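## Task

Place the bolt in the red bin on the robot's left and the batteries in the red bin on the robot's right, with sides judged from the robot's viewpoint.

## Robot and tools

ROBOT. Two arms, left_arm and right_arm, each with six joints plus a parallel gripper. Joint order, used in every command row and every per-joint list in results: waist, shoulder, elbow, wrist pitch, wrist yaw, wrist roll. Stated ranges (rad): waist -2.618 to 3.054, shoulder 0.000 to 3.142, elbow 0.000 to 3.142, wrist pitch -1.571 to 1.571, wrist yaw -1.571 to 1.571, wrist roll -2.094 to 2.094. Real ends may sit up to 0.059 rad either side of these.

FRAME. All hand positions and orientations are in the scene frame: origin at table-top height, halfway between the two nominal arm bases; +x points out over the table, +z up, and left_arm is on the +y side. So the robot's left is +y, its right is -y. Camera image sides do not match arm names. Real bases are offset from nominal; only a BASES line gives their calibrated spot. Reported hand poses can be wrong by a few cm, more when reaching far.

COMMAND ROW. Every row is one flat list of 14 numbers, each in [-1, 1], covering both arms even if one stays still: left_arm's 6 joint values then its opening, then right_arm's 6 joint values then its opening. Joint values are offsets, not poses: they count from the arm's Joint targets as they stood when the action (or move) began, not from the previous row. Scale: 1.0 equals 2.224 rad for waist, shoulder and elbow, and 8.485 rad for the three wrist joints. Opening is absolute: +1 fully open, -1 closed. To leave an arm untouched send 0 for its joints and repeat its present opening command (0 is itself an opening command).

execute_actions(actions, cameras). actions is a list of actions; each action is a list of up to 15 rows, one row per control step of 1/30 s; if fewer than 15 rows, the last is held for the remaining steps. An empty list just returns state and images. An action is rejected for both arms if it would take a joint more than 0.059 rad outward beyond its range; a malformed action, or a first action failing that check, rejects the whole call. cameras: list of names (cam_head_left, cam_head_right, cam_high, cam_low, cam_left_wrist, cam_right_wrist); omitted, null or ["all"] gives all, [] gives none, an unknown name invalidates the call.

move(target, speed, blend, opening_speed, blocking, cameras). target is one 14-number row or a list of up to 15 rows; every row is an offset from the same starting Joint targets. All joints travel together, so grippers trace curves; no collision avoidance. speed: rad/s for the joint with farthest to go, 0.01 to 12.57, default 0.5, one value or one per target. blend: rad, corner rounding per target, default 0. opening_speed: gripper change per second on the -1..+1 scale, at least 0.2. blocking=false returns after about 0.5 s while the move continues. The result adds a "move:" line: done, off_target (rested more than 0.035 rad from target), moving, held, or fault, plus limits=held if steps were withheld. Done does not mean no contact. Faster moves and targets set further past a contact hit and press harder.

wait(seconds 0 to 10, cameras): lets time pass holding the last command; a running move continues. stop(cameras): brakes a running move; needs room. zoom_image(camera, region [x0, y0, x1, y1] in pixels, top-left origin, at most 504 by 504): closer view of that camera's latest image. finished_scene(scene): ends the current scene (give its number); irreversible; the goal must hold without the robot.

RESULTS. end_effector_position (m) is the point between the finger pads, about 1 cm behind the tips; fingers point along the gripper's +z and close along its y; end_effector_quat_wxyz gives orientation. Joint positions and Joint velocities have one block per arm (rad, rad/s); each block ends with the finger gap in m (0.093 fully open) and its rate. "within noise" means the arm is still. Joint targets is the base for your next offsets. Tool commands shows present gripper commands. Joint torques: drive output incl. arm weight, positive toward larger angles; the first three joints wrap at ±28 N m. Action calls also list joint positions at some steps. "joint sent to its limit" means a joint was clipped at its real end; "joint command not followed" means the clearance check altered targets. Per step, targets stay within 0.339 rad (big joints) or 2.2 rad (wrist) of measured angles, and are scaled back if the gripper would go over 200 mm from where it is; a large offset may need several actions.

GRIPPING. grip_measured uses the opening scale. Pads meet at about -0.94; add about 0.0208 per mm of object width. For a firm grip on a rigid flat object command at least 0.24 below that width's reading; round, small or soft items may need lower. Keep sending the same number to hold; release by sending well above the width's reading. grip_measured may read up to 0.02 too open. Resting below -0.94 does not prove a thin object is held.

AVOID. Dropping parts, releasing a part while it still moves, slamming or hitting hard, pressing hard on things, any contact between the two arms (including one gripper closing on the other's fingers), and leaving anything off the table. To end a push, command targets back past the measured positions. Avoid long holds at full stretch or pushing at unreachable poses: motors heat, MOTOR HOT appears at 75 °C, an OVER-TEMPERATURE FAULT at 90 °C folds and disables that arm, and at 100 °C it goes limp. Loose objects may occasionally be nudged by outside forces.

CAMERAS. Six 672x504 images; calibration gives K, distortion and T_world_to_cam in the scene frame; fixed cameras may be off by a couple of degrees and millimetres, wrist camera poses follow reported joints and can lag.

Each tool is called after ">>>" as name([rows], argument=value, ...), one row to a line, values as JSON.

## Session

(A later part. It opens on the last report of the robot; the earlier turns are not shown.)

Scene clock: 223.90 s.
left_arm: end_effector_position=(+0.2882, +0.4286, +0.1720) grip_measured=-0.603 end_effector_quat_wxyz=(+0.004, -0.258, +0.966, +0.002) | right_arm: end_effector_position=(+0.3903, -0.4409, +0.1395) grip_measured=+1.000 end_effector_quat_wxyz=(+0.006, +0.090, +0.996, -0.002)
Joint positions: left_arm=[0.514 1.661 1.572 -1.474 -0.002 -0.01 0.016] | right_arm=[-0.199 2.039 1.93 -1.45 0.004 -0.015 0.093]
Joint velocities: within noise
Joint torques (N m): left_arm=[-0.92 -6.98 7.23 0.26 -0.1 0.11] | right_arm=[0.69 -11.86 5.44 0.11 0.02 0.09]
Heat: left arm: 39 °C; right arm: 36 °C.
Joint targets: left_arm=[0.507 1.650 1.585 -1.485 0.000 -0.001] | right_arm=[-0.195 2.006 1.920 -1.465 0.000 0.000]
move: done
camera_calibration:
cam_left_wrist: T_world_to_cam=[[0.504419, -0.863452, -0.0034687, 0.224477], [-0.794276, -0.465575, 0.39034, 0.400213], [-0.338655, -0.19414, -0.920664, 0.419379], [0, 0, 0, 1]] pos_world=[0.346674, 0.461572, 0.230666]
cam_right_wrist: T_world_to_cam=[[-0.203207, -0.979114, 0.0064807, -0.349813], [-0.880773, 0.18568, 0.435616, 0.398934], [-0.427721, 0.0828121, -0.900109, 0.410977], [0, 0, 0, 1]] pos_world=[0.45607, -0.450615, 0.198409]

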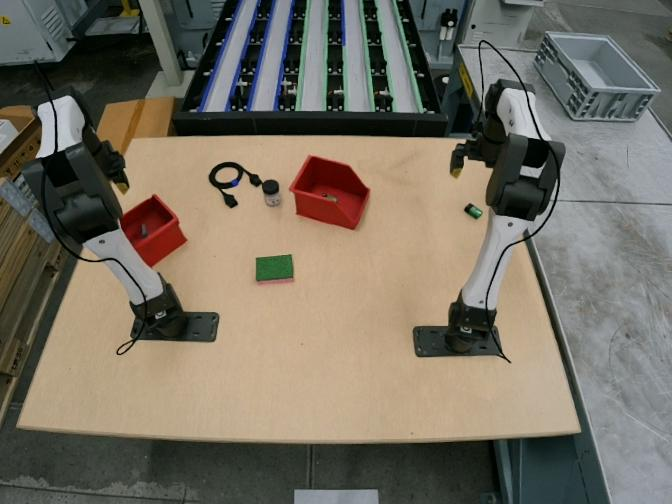

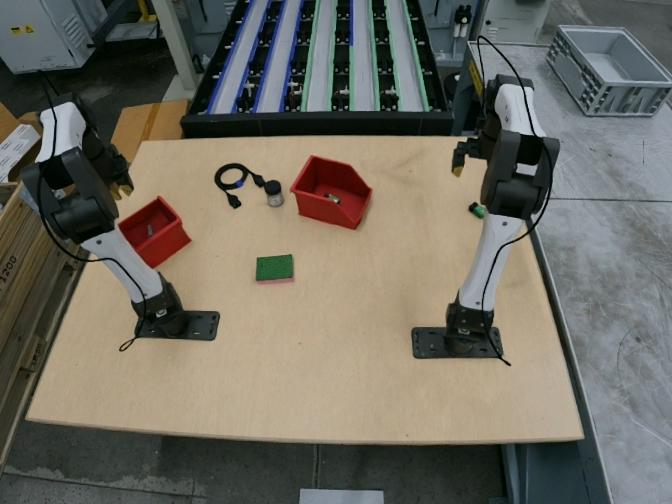

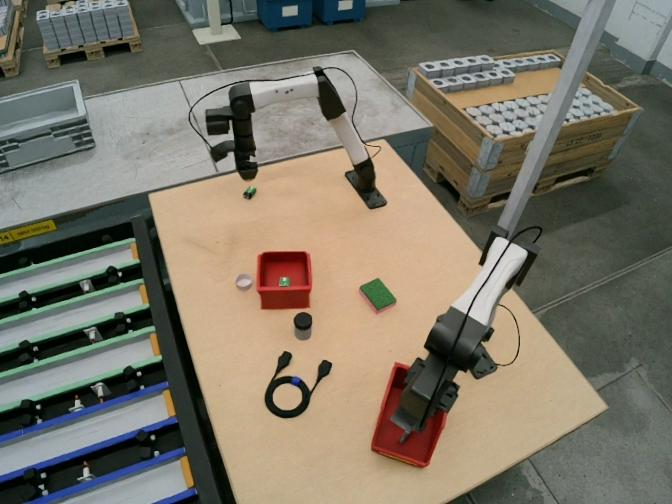

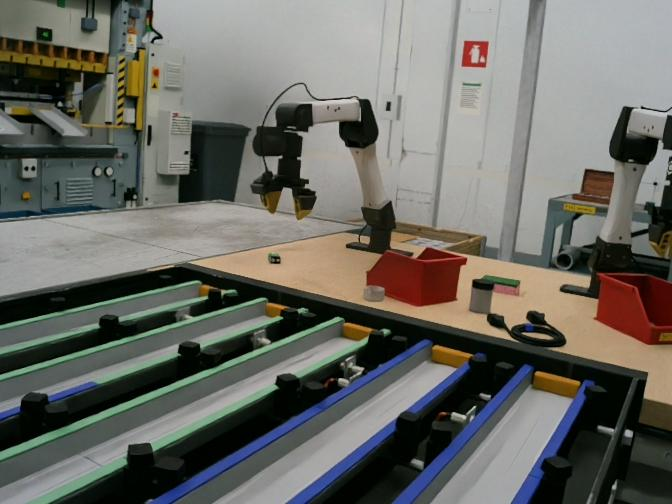

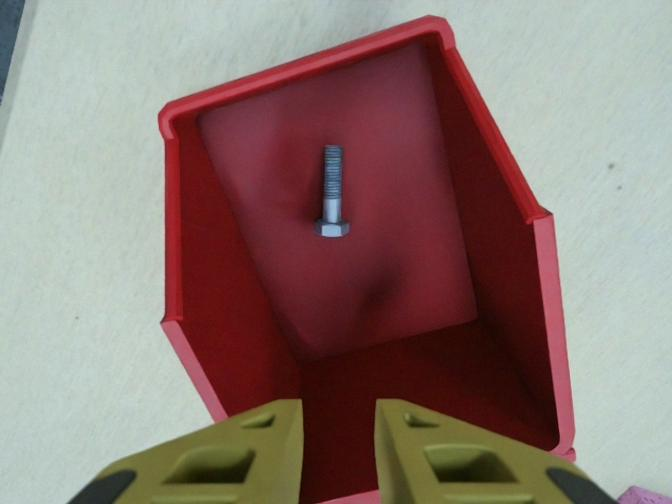

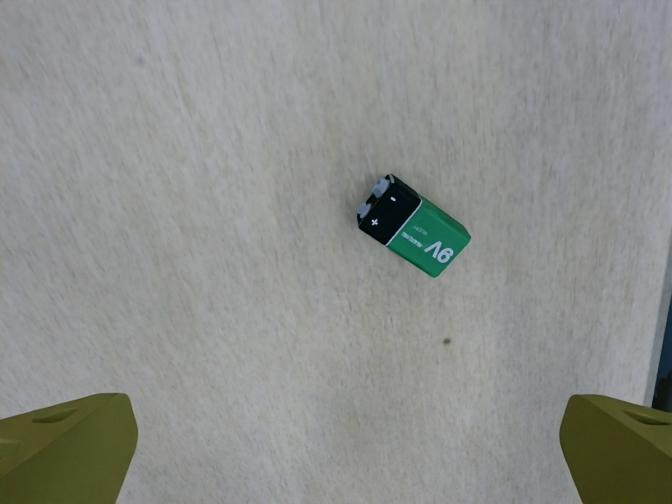

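>>> move(target=[0,0,0,0,0,0,-0.6,-0.04,0.0108,-0.147,0.0395,0,-0.1232,1], speed=0.9, cameras=["cam_right_wrist"])

Scene clock: 238.50 s.
left_arm: end_effector_position=(+0.2880, +0.4285, +0.1720) grip_measured=-0.603 end_effector_quat_wxyz=(+0.003, -0.258, +0.966, +0.002) | right_arm: end_effector_position=(+0.3731, -0.4683, +0.0567) grip_measured=+1.000 end_effector_quat_wxyz=(-0.009, -0.369, +0.929, +0.004)
Joint positions: left_arm=[0.514 1.661 1.572 -1.475 -0.002 -0.01 0.016] | right_arm=[-0.278 2.039 1.599 -1.15 0.004 -1.03 0.093]
Joint velocities: within noise
Joint torques (N m): left_arm=[-0.92 -6.98 7.21 0.26 -0.1 0.12] | right_arm=[-0.31 -9.87 5.6 0.38 -0.04 -0.18]
Heat: left arm: 40 °C; right arm: 38 °C.
Joint targets: left_arm=[0.507 1.650 1.585 -1.486 0.000 -0.001] | right_arm=[-0.283 2.030 1.593 -1.130 0.000 -1.045]
move: done
camera_calibration:
cam_right_wrist: T_world_to_cam=[[0.66744, -0.744577, -0.0113833, -0.593596], [-0.658438, -0.597228, 0.458015, -0.0259229], [-0.347826, -0.298202, -0.888871, 0.122366], [0, 0, 0, 1]] pos_world=[0.421683, -0.42097, 0.113884]
Images, in order (width x height): cam_right_wrist 672x504.

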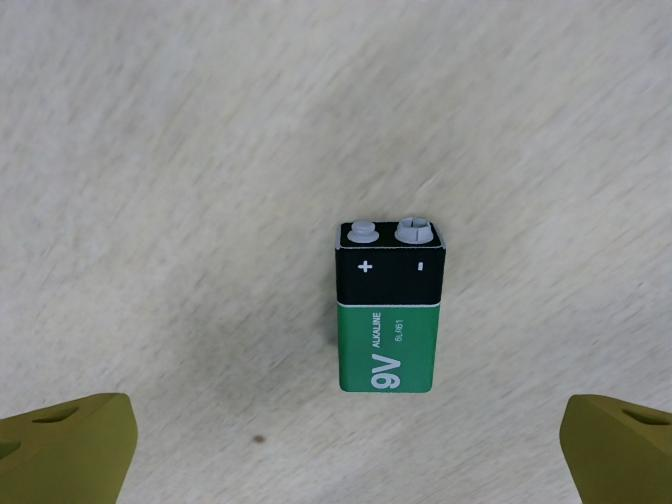

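>>> move(target=[0,0,0,0,0,0,-0.6,-0.009,0.0283,-0.036,0.018,0,0,1], cameras=["cam_right_wrist"])

Scene clock: 249.73 s.
left_arm: end_effector_position=(+0.2880, +0.4285, +0.1720) grip_measured=-0.603 end_effector_quat_wxyz=(+0.003, -0.258, +0.966, +0.002) | right_arm: end_effector_position=(+0.3789, -0.4782, +0.0213) grip_measured=+1.000 end_effector_quat_wxyz=(+0.002, -0.360, +0.933, -0.004)
Joint positions: left_arm=[0.514 1.661 1.572 -1.475 -0.002 -0.01 0.016] | right_arm=[-0.299 2.08 1.516 -0.998 0.004 -1.031 0.093]
Joint velocities: within noise
Joint torques (N m): left_arm=[-0.92 -6.98 7.21 0.26 -0.1 0.11] | right_arm=[-0.34 -8.36 5.61 0.46 -0.05 -0.16]
Heat: left arm: 41 °C; right arm: 38 °C.
Joint targets: left_arm=[0.507 1.650 1.585 -1.485 0.000 -0.001] | right_arm=[-0.304 2.092 1.513 -0.977 0.000 -1.045]
move: done
camera_calibration:
cam_right_wrist: T_world_to_cam=[[0.652808, -0.757421, 0.0124707, -0.606327], [-0.682103, -0.580573, 0.444602, 0.00542415], [-0.32951, -0.298746, -0.895642, 0.0829353], [0, 0, 0, 1]] pos_world=[0.426843, -0.431319, 0.07943]
Images, in order (width x height): cam_right_wrist 672x504.

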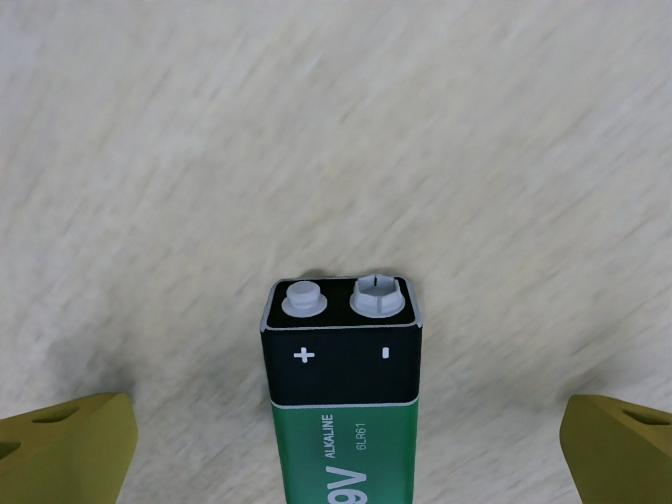

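>>> move([
  [0,0,0,0,0,0,-0.6,0,0.0063,0,0.0018,0,0,1],
  [0,0,0,0,0,0,-0.6,0,0.0063,0,0.0018,0,0,-0.7],
  [0,0,0,0,0,0,-0.6,0,0.0,0.1942,-0.0509,0,0,-0.7],
  [0,0,0,0,0,0,-0.6,0.4294,-0.0324,0.1942,0.0032,0,0.0619,-0.7],
], speed=[0.5,0.5,0.8,1.1], blend=[0,0,0.1,0], opening_speed=1.3, cameras=["cam_right_wrist","cam_high"])

Scene clock: 264.17 s.
left_arm: end_effector_position=(+0.2879, +0.4284, +0.1720) grip_measured=-0.603 end_effector_quat_wxyz=(+0.003, -0.258, +0.966, +0.002) | right_arm: end_effector_position=(+0.4034, -0.0580, +0.1533) grip_measured=-0.519 end_effector_quat_wxyz=(+0.224, -0.547, +0.806, +0.014)
Joint positions: left_arm=[0.514 1.661 1.572 -1.475 -0.002 -0.01 0.016] | right_arm=[0.652 2.064 1.924 -0.978 -0.001 -0.536 0.02]
Joint velocities: within noise
Joint torques (N m): left_arm=[-0.91 -6.98 7.21 0.27 -0.1 0.11] | right_arm=[0.2 -13.5 9.03 1.44 0.06 0.1]
Heat: left arm: 41 °C; right arm: 38 °C.
Joint targets: left_arm=[0.507 1.650 1.585 -1.486 0.000 -0.001] | right_arm=[0.652 2.020 1.945 -0.950 0.000 -0.520]
move: off_target (right_arm); right_arm: the shoulder is farthest, 0.044 rad from its target
camera_calibration:
cam_right_wrist: T_world_to_cam=[[0.880137, -0.422658, 0.216147, -0.409214], [-0.443927, -0.894098, 0.0593065, 0.152165], [0.16819, -0.148151, -0.974558, 0.154885], [0, 0, 0, 1]] pos_world=[0.401664, -0.0139609, 0.23037]
Images, in order (width x height): cam_high 672x504, cam_right_wrist 672x504.

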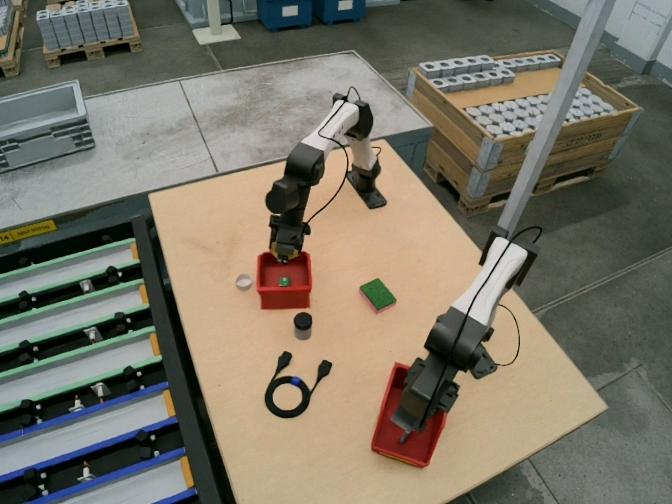

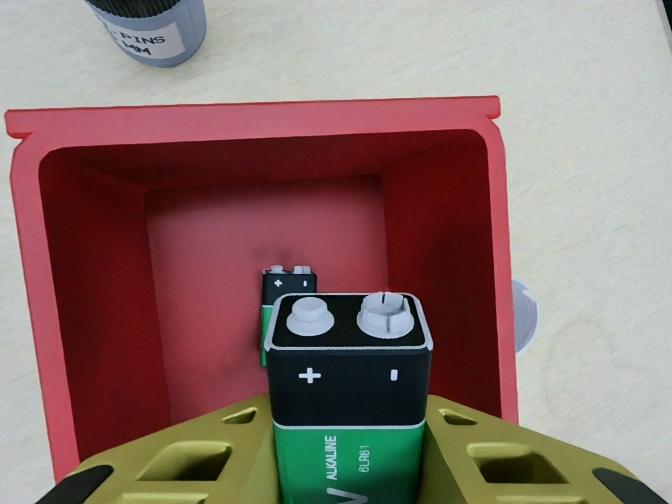

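>>> move([
  [0,0,0,0,0,0,-0.6,0.0252,0,0,0,0,0.0082,-0.7],
  [0,0,0,0,0,0,-0.6,0.0252,0.0908,-0.0872,0.0136,0,0.0082,-0.7],
], speed=0.6, cameras=["cam_right_wrist","cam_high"])

Scene clock: 280.23 s.
left_arm: end_effector_position=(+0.2879, +0.4284, +0.1720) grip_measured=-0.603 end_effector_quat_wxyz=(+0.003, -0.258, +0.966, +0.002) | right_arm: end_effector_position=(+0.3785, -0.0394, +0.0465) grip_measured=-0.520 end_effector_quat_wxyz=(+0.147, -0.545, +0.825, +0.031)
Joint positions: left_arm=[0.514 1.661 1.572 -1.475 -0.002 -0.01 0.016] | right_arm=[0.704 2.2 1.764 -0.835 -0.025 -0.454 0.02]
Joint velocities: within noise
Joint torques (N m): left_arm=[-0.92 -6.98 7.21 0.27 -0.1 0.11] | right_arm=[0.51 -8.96 5.64 0.88 0.31 0.01]
Heat: left arm: 42 °C; right arm: 42 °C.
Joint targets: left_arm=[0.507 1.650 1.585 -1.485 0.000 -0.001] | right_arm=[0.708 2.222 1.751 -0.835 0.000 -0.451]
move: done
camera_calibration:
cam_right_wrist: T_world_to_cam=[[0.898029, -0.427349, 0.104486, -0.358231], [-0.439618, -0.880738, 0.176172, 0.157566], [0.0167379, -0.204141, -0.978798, 0.112964], [0, 0, 0, 1]] pos_world=[0.38908, 0.00874562, 0.120241]
Images, in order (width x height): cam_high 672x504, cam_right_wrist 672x504.

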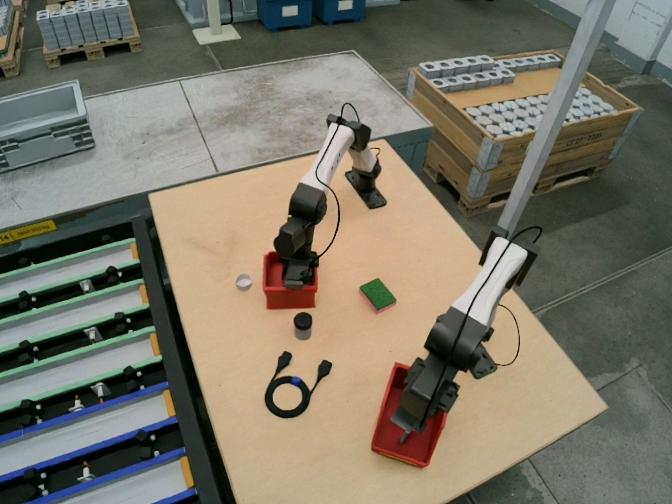

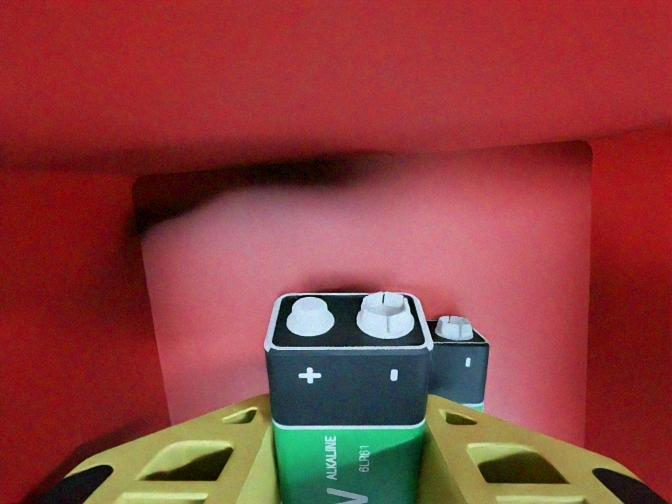

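>>> move(target=[0,0,0,0,0,0,-0.6,-0.003,0.0085,0.0,0.002,0,0,-0.7], speed=0.2, cameras=["cam_right_wrist","cam_head_left"])

Scene clock: 288.03 s.
left_arm: end_effector_position=(+0.2879, +0.4284, +0.1720) grip_measured=-0.603 end_effector_quat_wxyz=(+0.003, -0.258, +0.966, +0.002) | right_arm: end_effector_position=(+0.3787, -0.0393, +0.0465) grip_measured=-0.520 end_effector_quat_wxyz=(+0.147, -0.545, +0.825, +0.031)
Joint positions: left_arm=[0.514 1.661 1.572 -1.475 -0.002 -0.01 0.016] | right_arm=[0.704 2.2 1.764 -0.834 -0.025 -0.454 0.02]
Joint velocities: within noise
Joint torques (N m): left_arm=[-0.92 -6.98 7.2 0.27 -0.1 0.11] | right_arm=[-0.1 -7.35 5.6 1.08 0.31 0]
Heat: left arm: 42 °C; right arm: 42 °C.
Joint targets: left_arm=[0.507 1.650 1.585 -1.485 0.000 -0.001] | right_arm=[0.701 2.241 1.751 -0.818 0.000 -0.451]
move: off_target (right_arm); right_arm: the shoulder is farthest, 0.041 rad from its target
camera_calibration:
cam_right_wrist: T_world_to_cam=[[0.897952, -0.42745, 0.104732, -0.358287], [-0.439756, -0.880805, 0.175492, 0.157817], [0.0172347, -0.20364, -0.978894, 0.112893], [0, 0, 0, 1]] pos_world=[0.38918, 0.00884579, 0.120339]
Images, in order (width x height): cam_head_left 672x504, cam_right_wrist 672x504.

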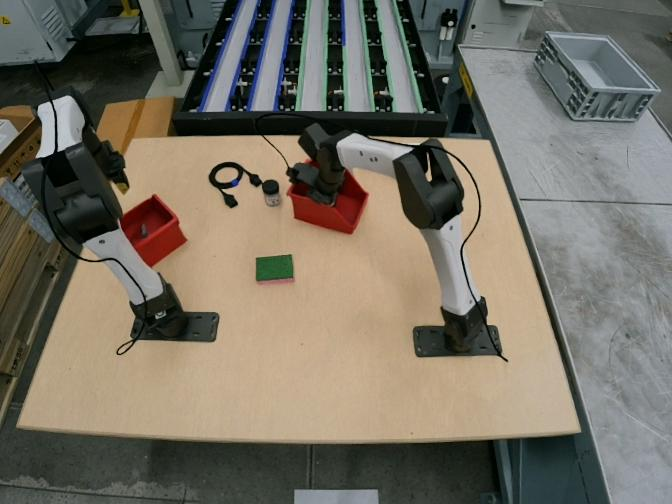

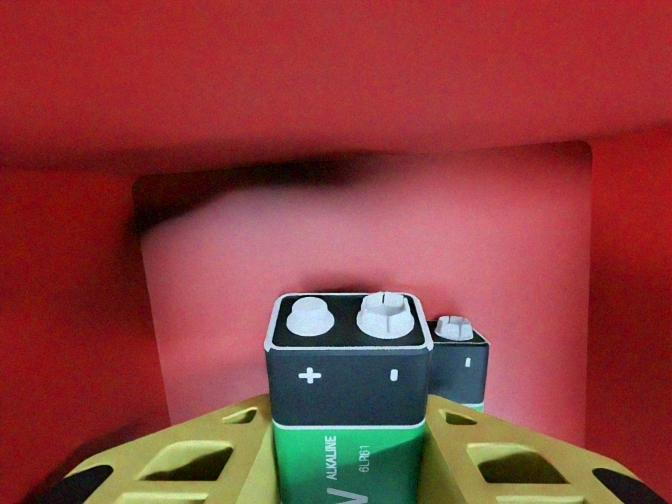

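>>> move([
  [0,0,0,0,0,0,-0.6,0.001,-0.0185,0.006,-0.002,-0.002,0,-0.7],
  [0,0,0,0,0,0,-0.6,0.001,-0.0185,0.006,-0.002,-0.002,0,-0.3],
], speed=0.2, opening_speed=0.6, cameras=["cam_right_wrist","cam_high"])

Scene clock: 294.63 s.
left_arm: end_effector_position=(+0.2879, +0.4284, +0.1720) grip_measured=-0.603 end_effector_quat_wxyz=(+0.003, -0.258, +0.966, +0.002) | right_arm: end_effector_position=(+0.3791, -0.0391, +0.0467) grip_measured=-0.303 end_effector_quat_wxyz=(+0.148, -0.544, +0.825, +0.031)
Joint positions: left_arm=[0.514 1.661 1.572 -1.475 -0.002 -0.01 0.016] | right_arm=[0.704 2.2 1.764 -0.832 -0.025 -0.454 0.031]
Joint velocities: within noise
Joint torques (N m): left_arm=[-0.92 -6.98 7.21 0.27 -0.1 0.11] | right_arm=[0.09 -10.67 6.89 0.87 0.1 0.01]
Heat: left arm: 42 °C; right arm: 42 °C.
Joint targets: left_arm=[0.507 1.650 1.585 -1.485 0.000 -0.001] | right_arm=[0.703 2.200 1.765 -0.835 -0.017 -0.451]
move: done
camera_calibration:
cam_right_wrist: T_world_to_cam=[[0.897736, -0.427775, 0.105254, -0.35851], [-0.440148, -0.880967, 0.173685, 0.158375], [0.0184274, -0.202251, -0.97916, 0.112654], [0, 0, 0, 1]] pos_world=[0.38948, 0.00894636, 0.120534]
Images, in order (width x height): cam_high 672x504, cam_right_wrist 672x504.

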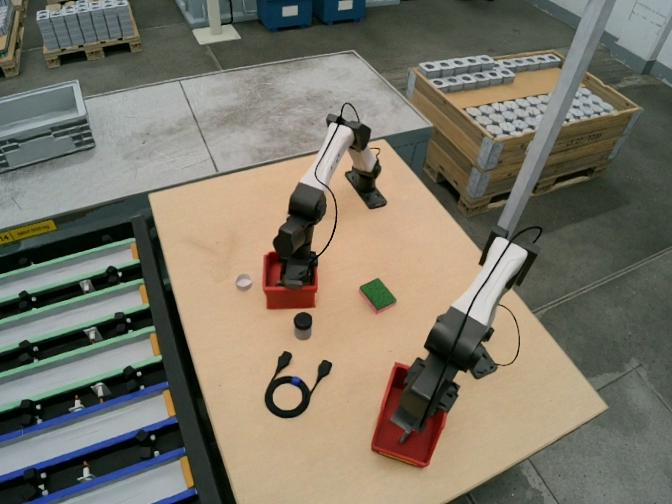

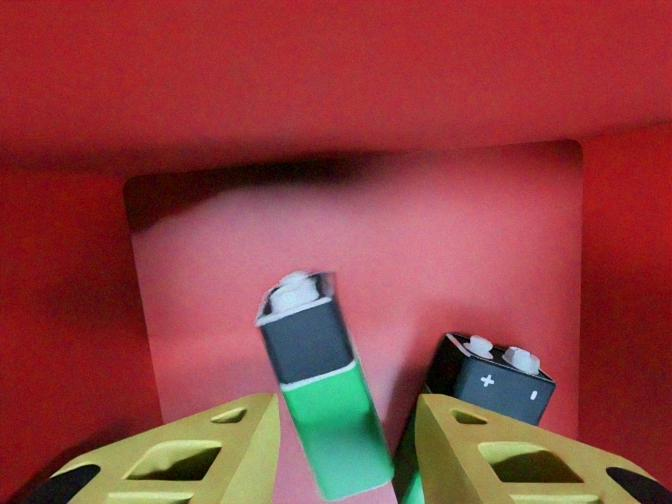

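Released in the bin. Retreat upward.

>>> move([
  [0,0,0,0,0,0,-0.6,0,-0.05,0.04,0,0,0,-0.3],
  [0,0,0,0,0,0,-0.6,0,-0.12,0.07,-0.01,0,0,-0.3],
], speed=0.6, cameras=["cam_right_wrist","cam_head_left","cam_left_wrist"])

Scene clock: 299.97 s.
left_arm: end_effector_position=(+0.2879, +0.4284, +0.1720) grip_measured=-0.603 end_effector_quat_wxyz=(+0.003, -0.258, +0.966, +0.002) | right_arm: end_effector_position=(+0.3877, -0.0319, +0.2147) grip_measured=-0.303 end_effector_quat_wxyz=(+0.306, -0.525, +0.792, +0.051)
Joint positions: left_arm=[0.514 1.661 1.572 -1.475 -0.002 -0.01 0.016] | right_arm=[0.704 1.945 1.91 -0.906 -0.025 -0.454 0.031]
Joint velocities: within noise
Joint torques (N m): left_arm=[-0.92 -6.98 7.21 0.27 -0.1 0.11] | right_arm=[0.17 -10.26 8.17 1.36 0.11 0]
Heat: left arm: 42 °C; right arm: 43 °C.
Joint targets: left_arm=[0.507 1.650 1.585 -1.485 0.000 -0.001] | right_arm=[0.703 1.933 1.920 -0.920 -0.017 -0.451]
move: done
camera_calibration:
cam_left_wrist: T_world_to_cam=[[0.50443, -0.863445, -0.00350095, 0.224491], [-0.793876, -0.465374, 0.391393, 0.399531], [-0.339575, -0.194651, -0.920217, 0.419744], [0, 0, 0, 1]] pos_world=[0.346472, 0.461471, 0.230668]
cam_right_wrist: T_world_to_cam=[[0.855673, -0.463822, 0.229551, -0.392298], [-0.446213, -0.885908, -0.126732, 0.206068], [0.262142, 0.00601214, -0.965011, 0.187694], [0, 0, 0, 1]] pos_world=[0.378426, -0.000527696, 0.297294]
Images, in order (width x height): cam_head_left 672x504, cam_left_wrist 672x504, cam_right_wrist 672x504.

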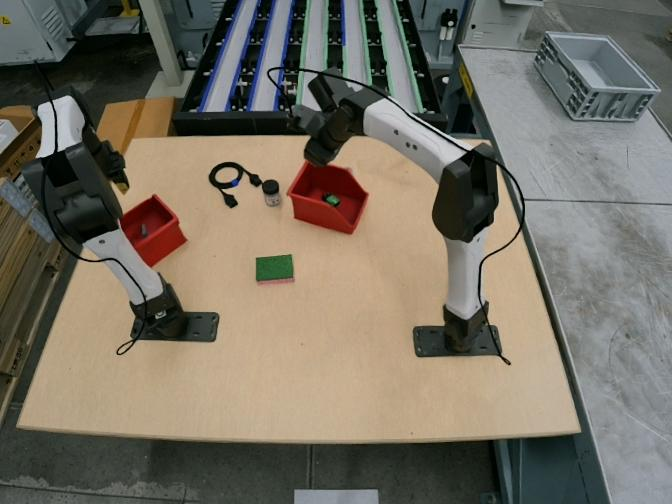

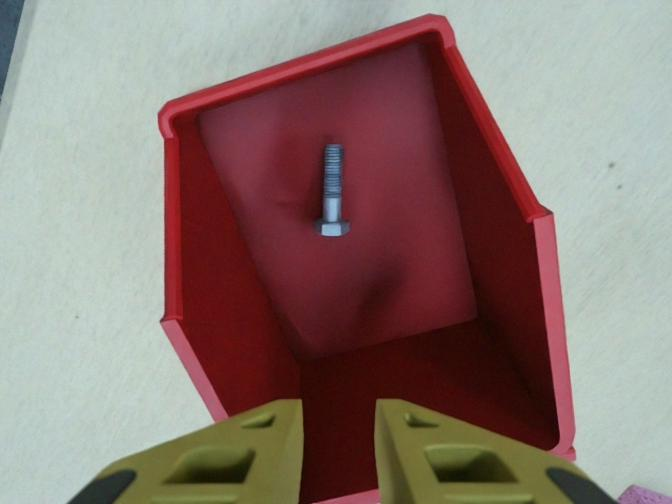

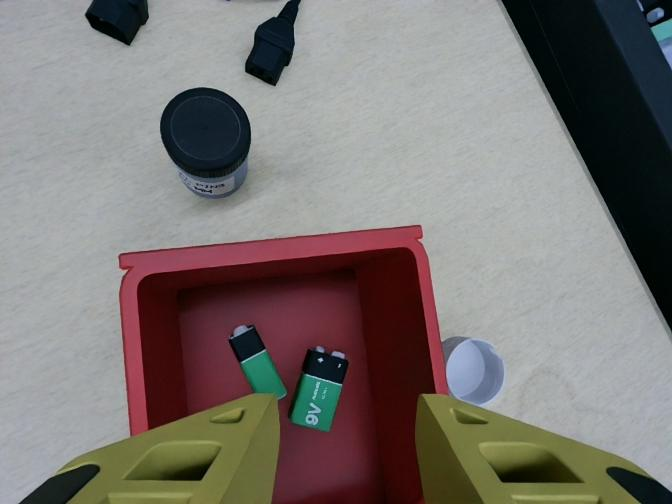

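>>> finished_scene(scene=2)

The scene is finished: the task was done.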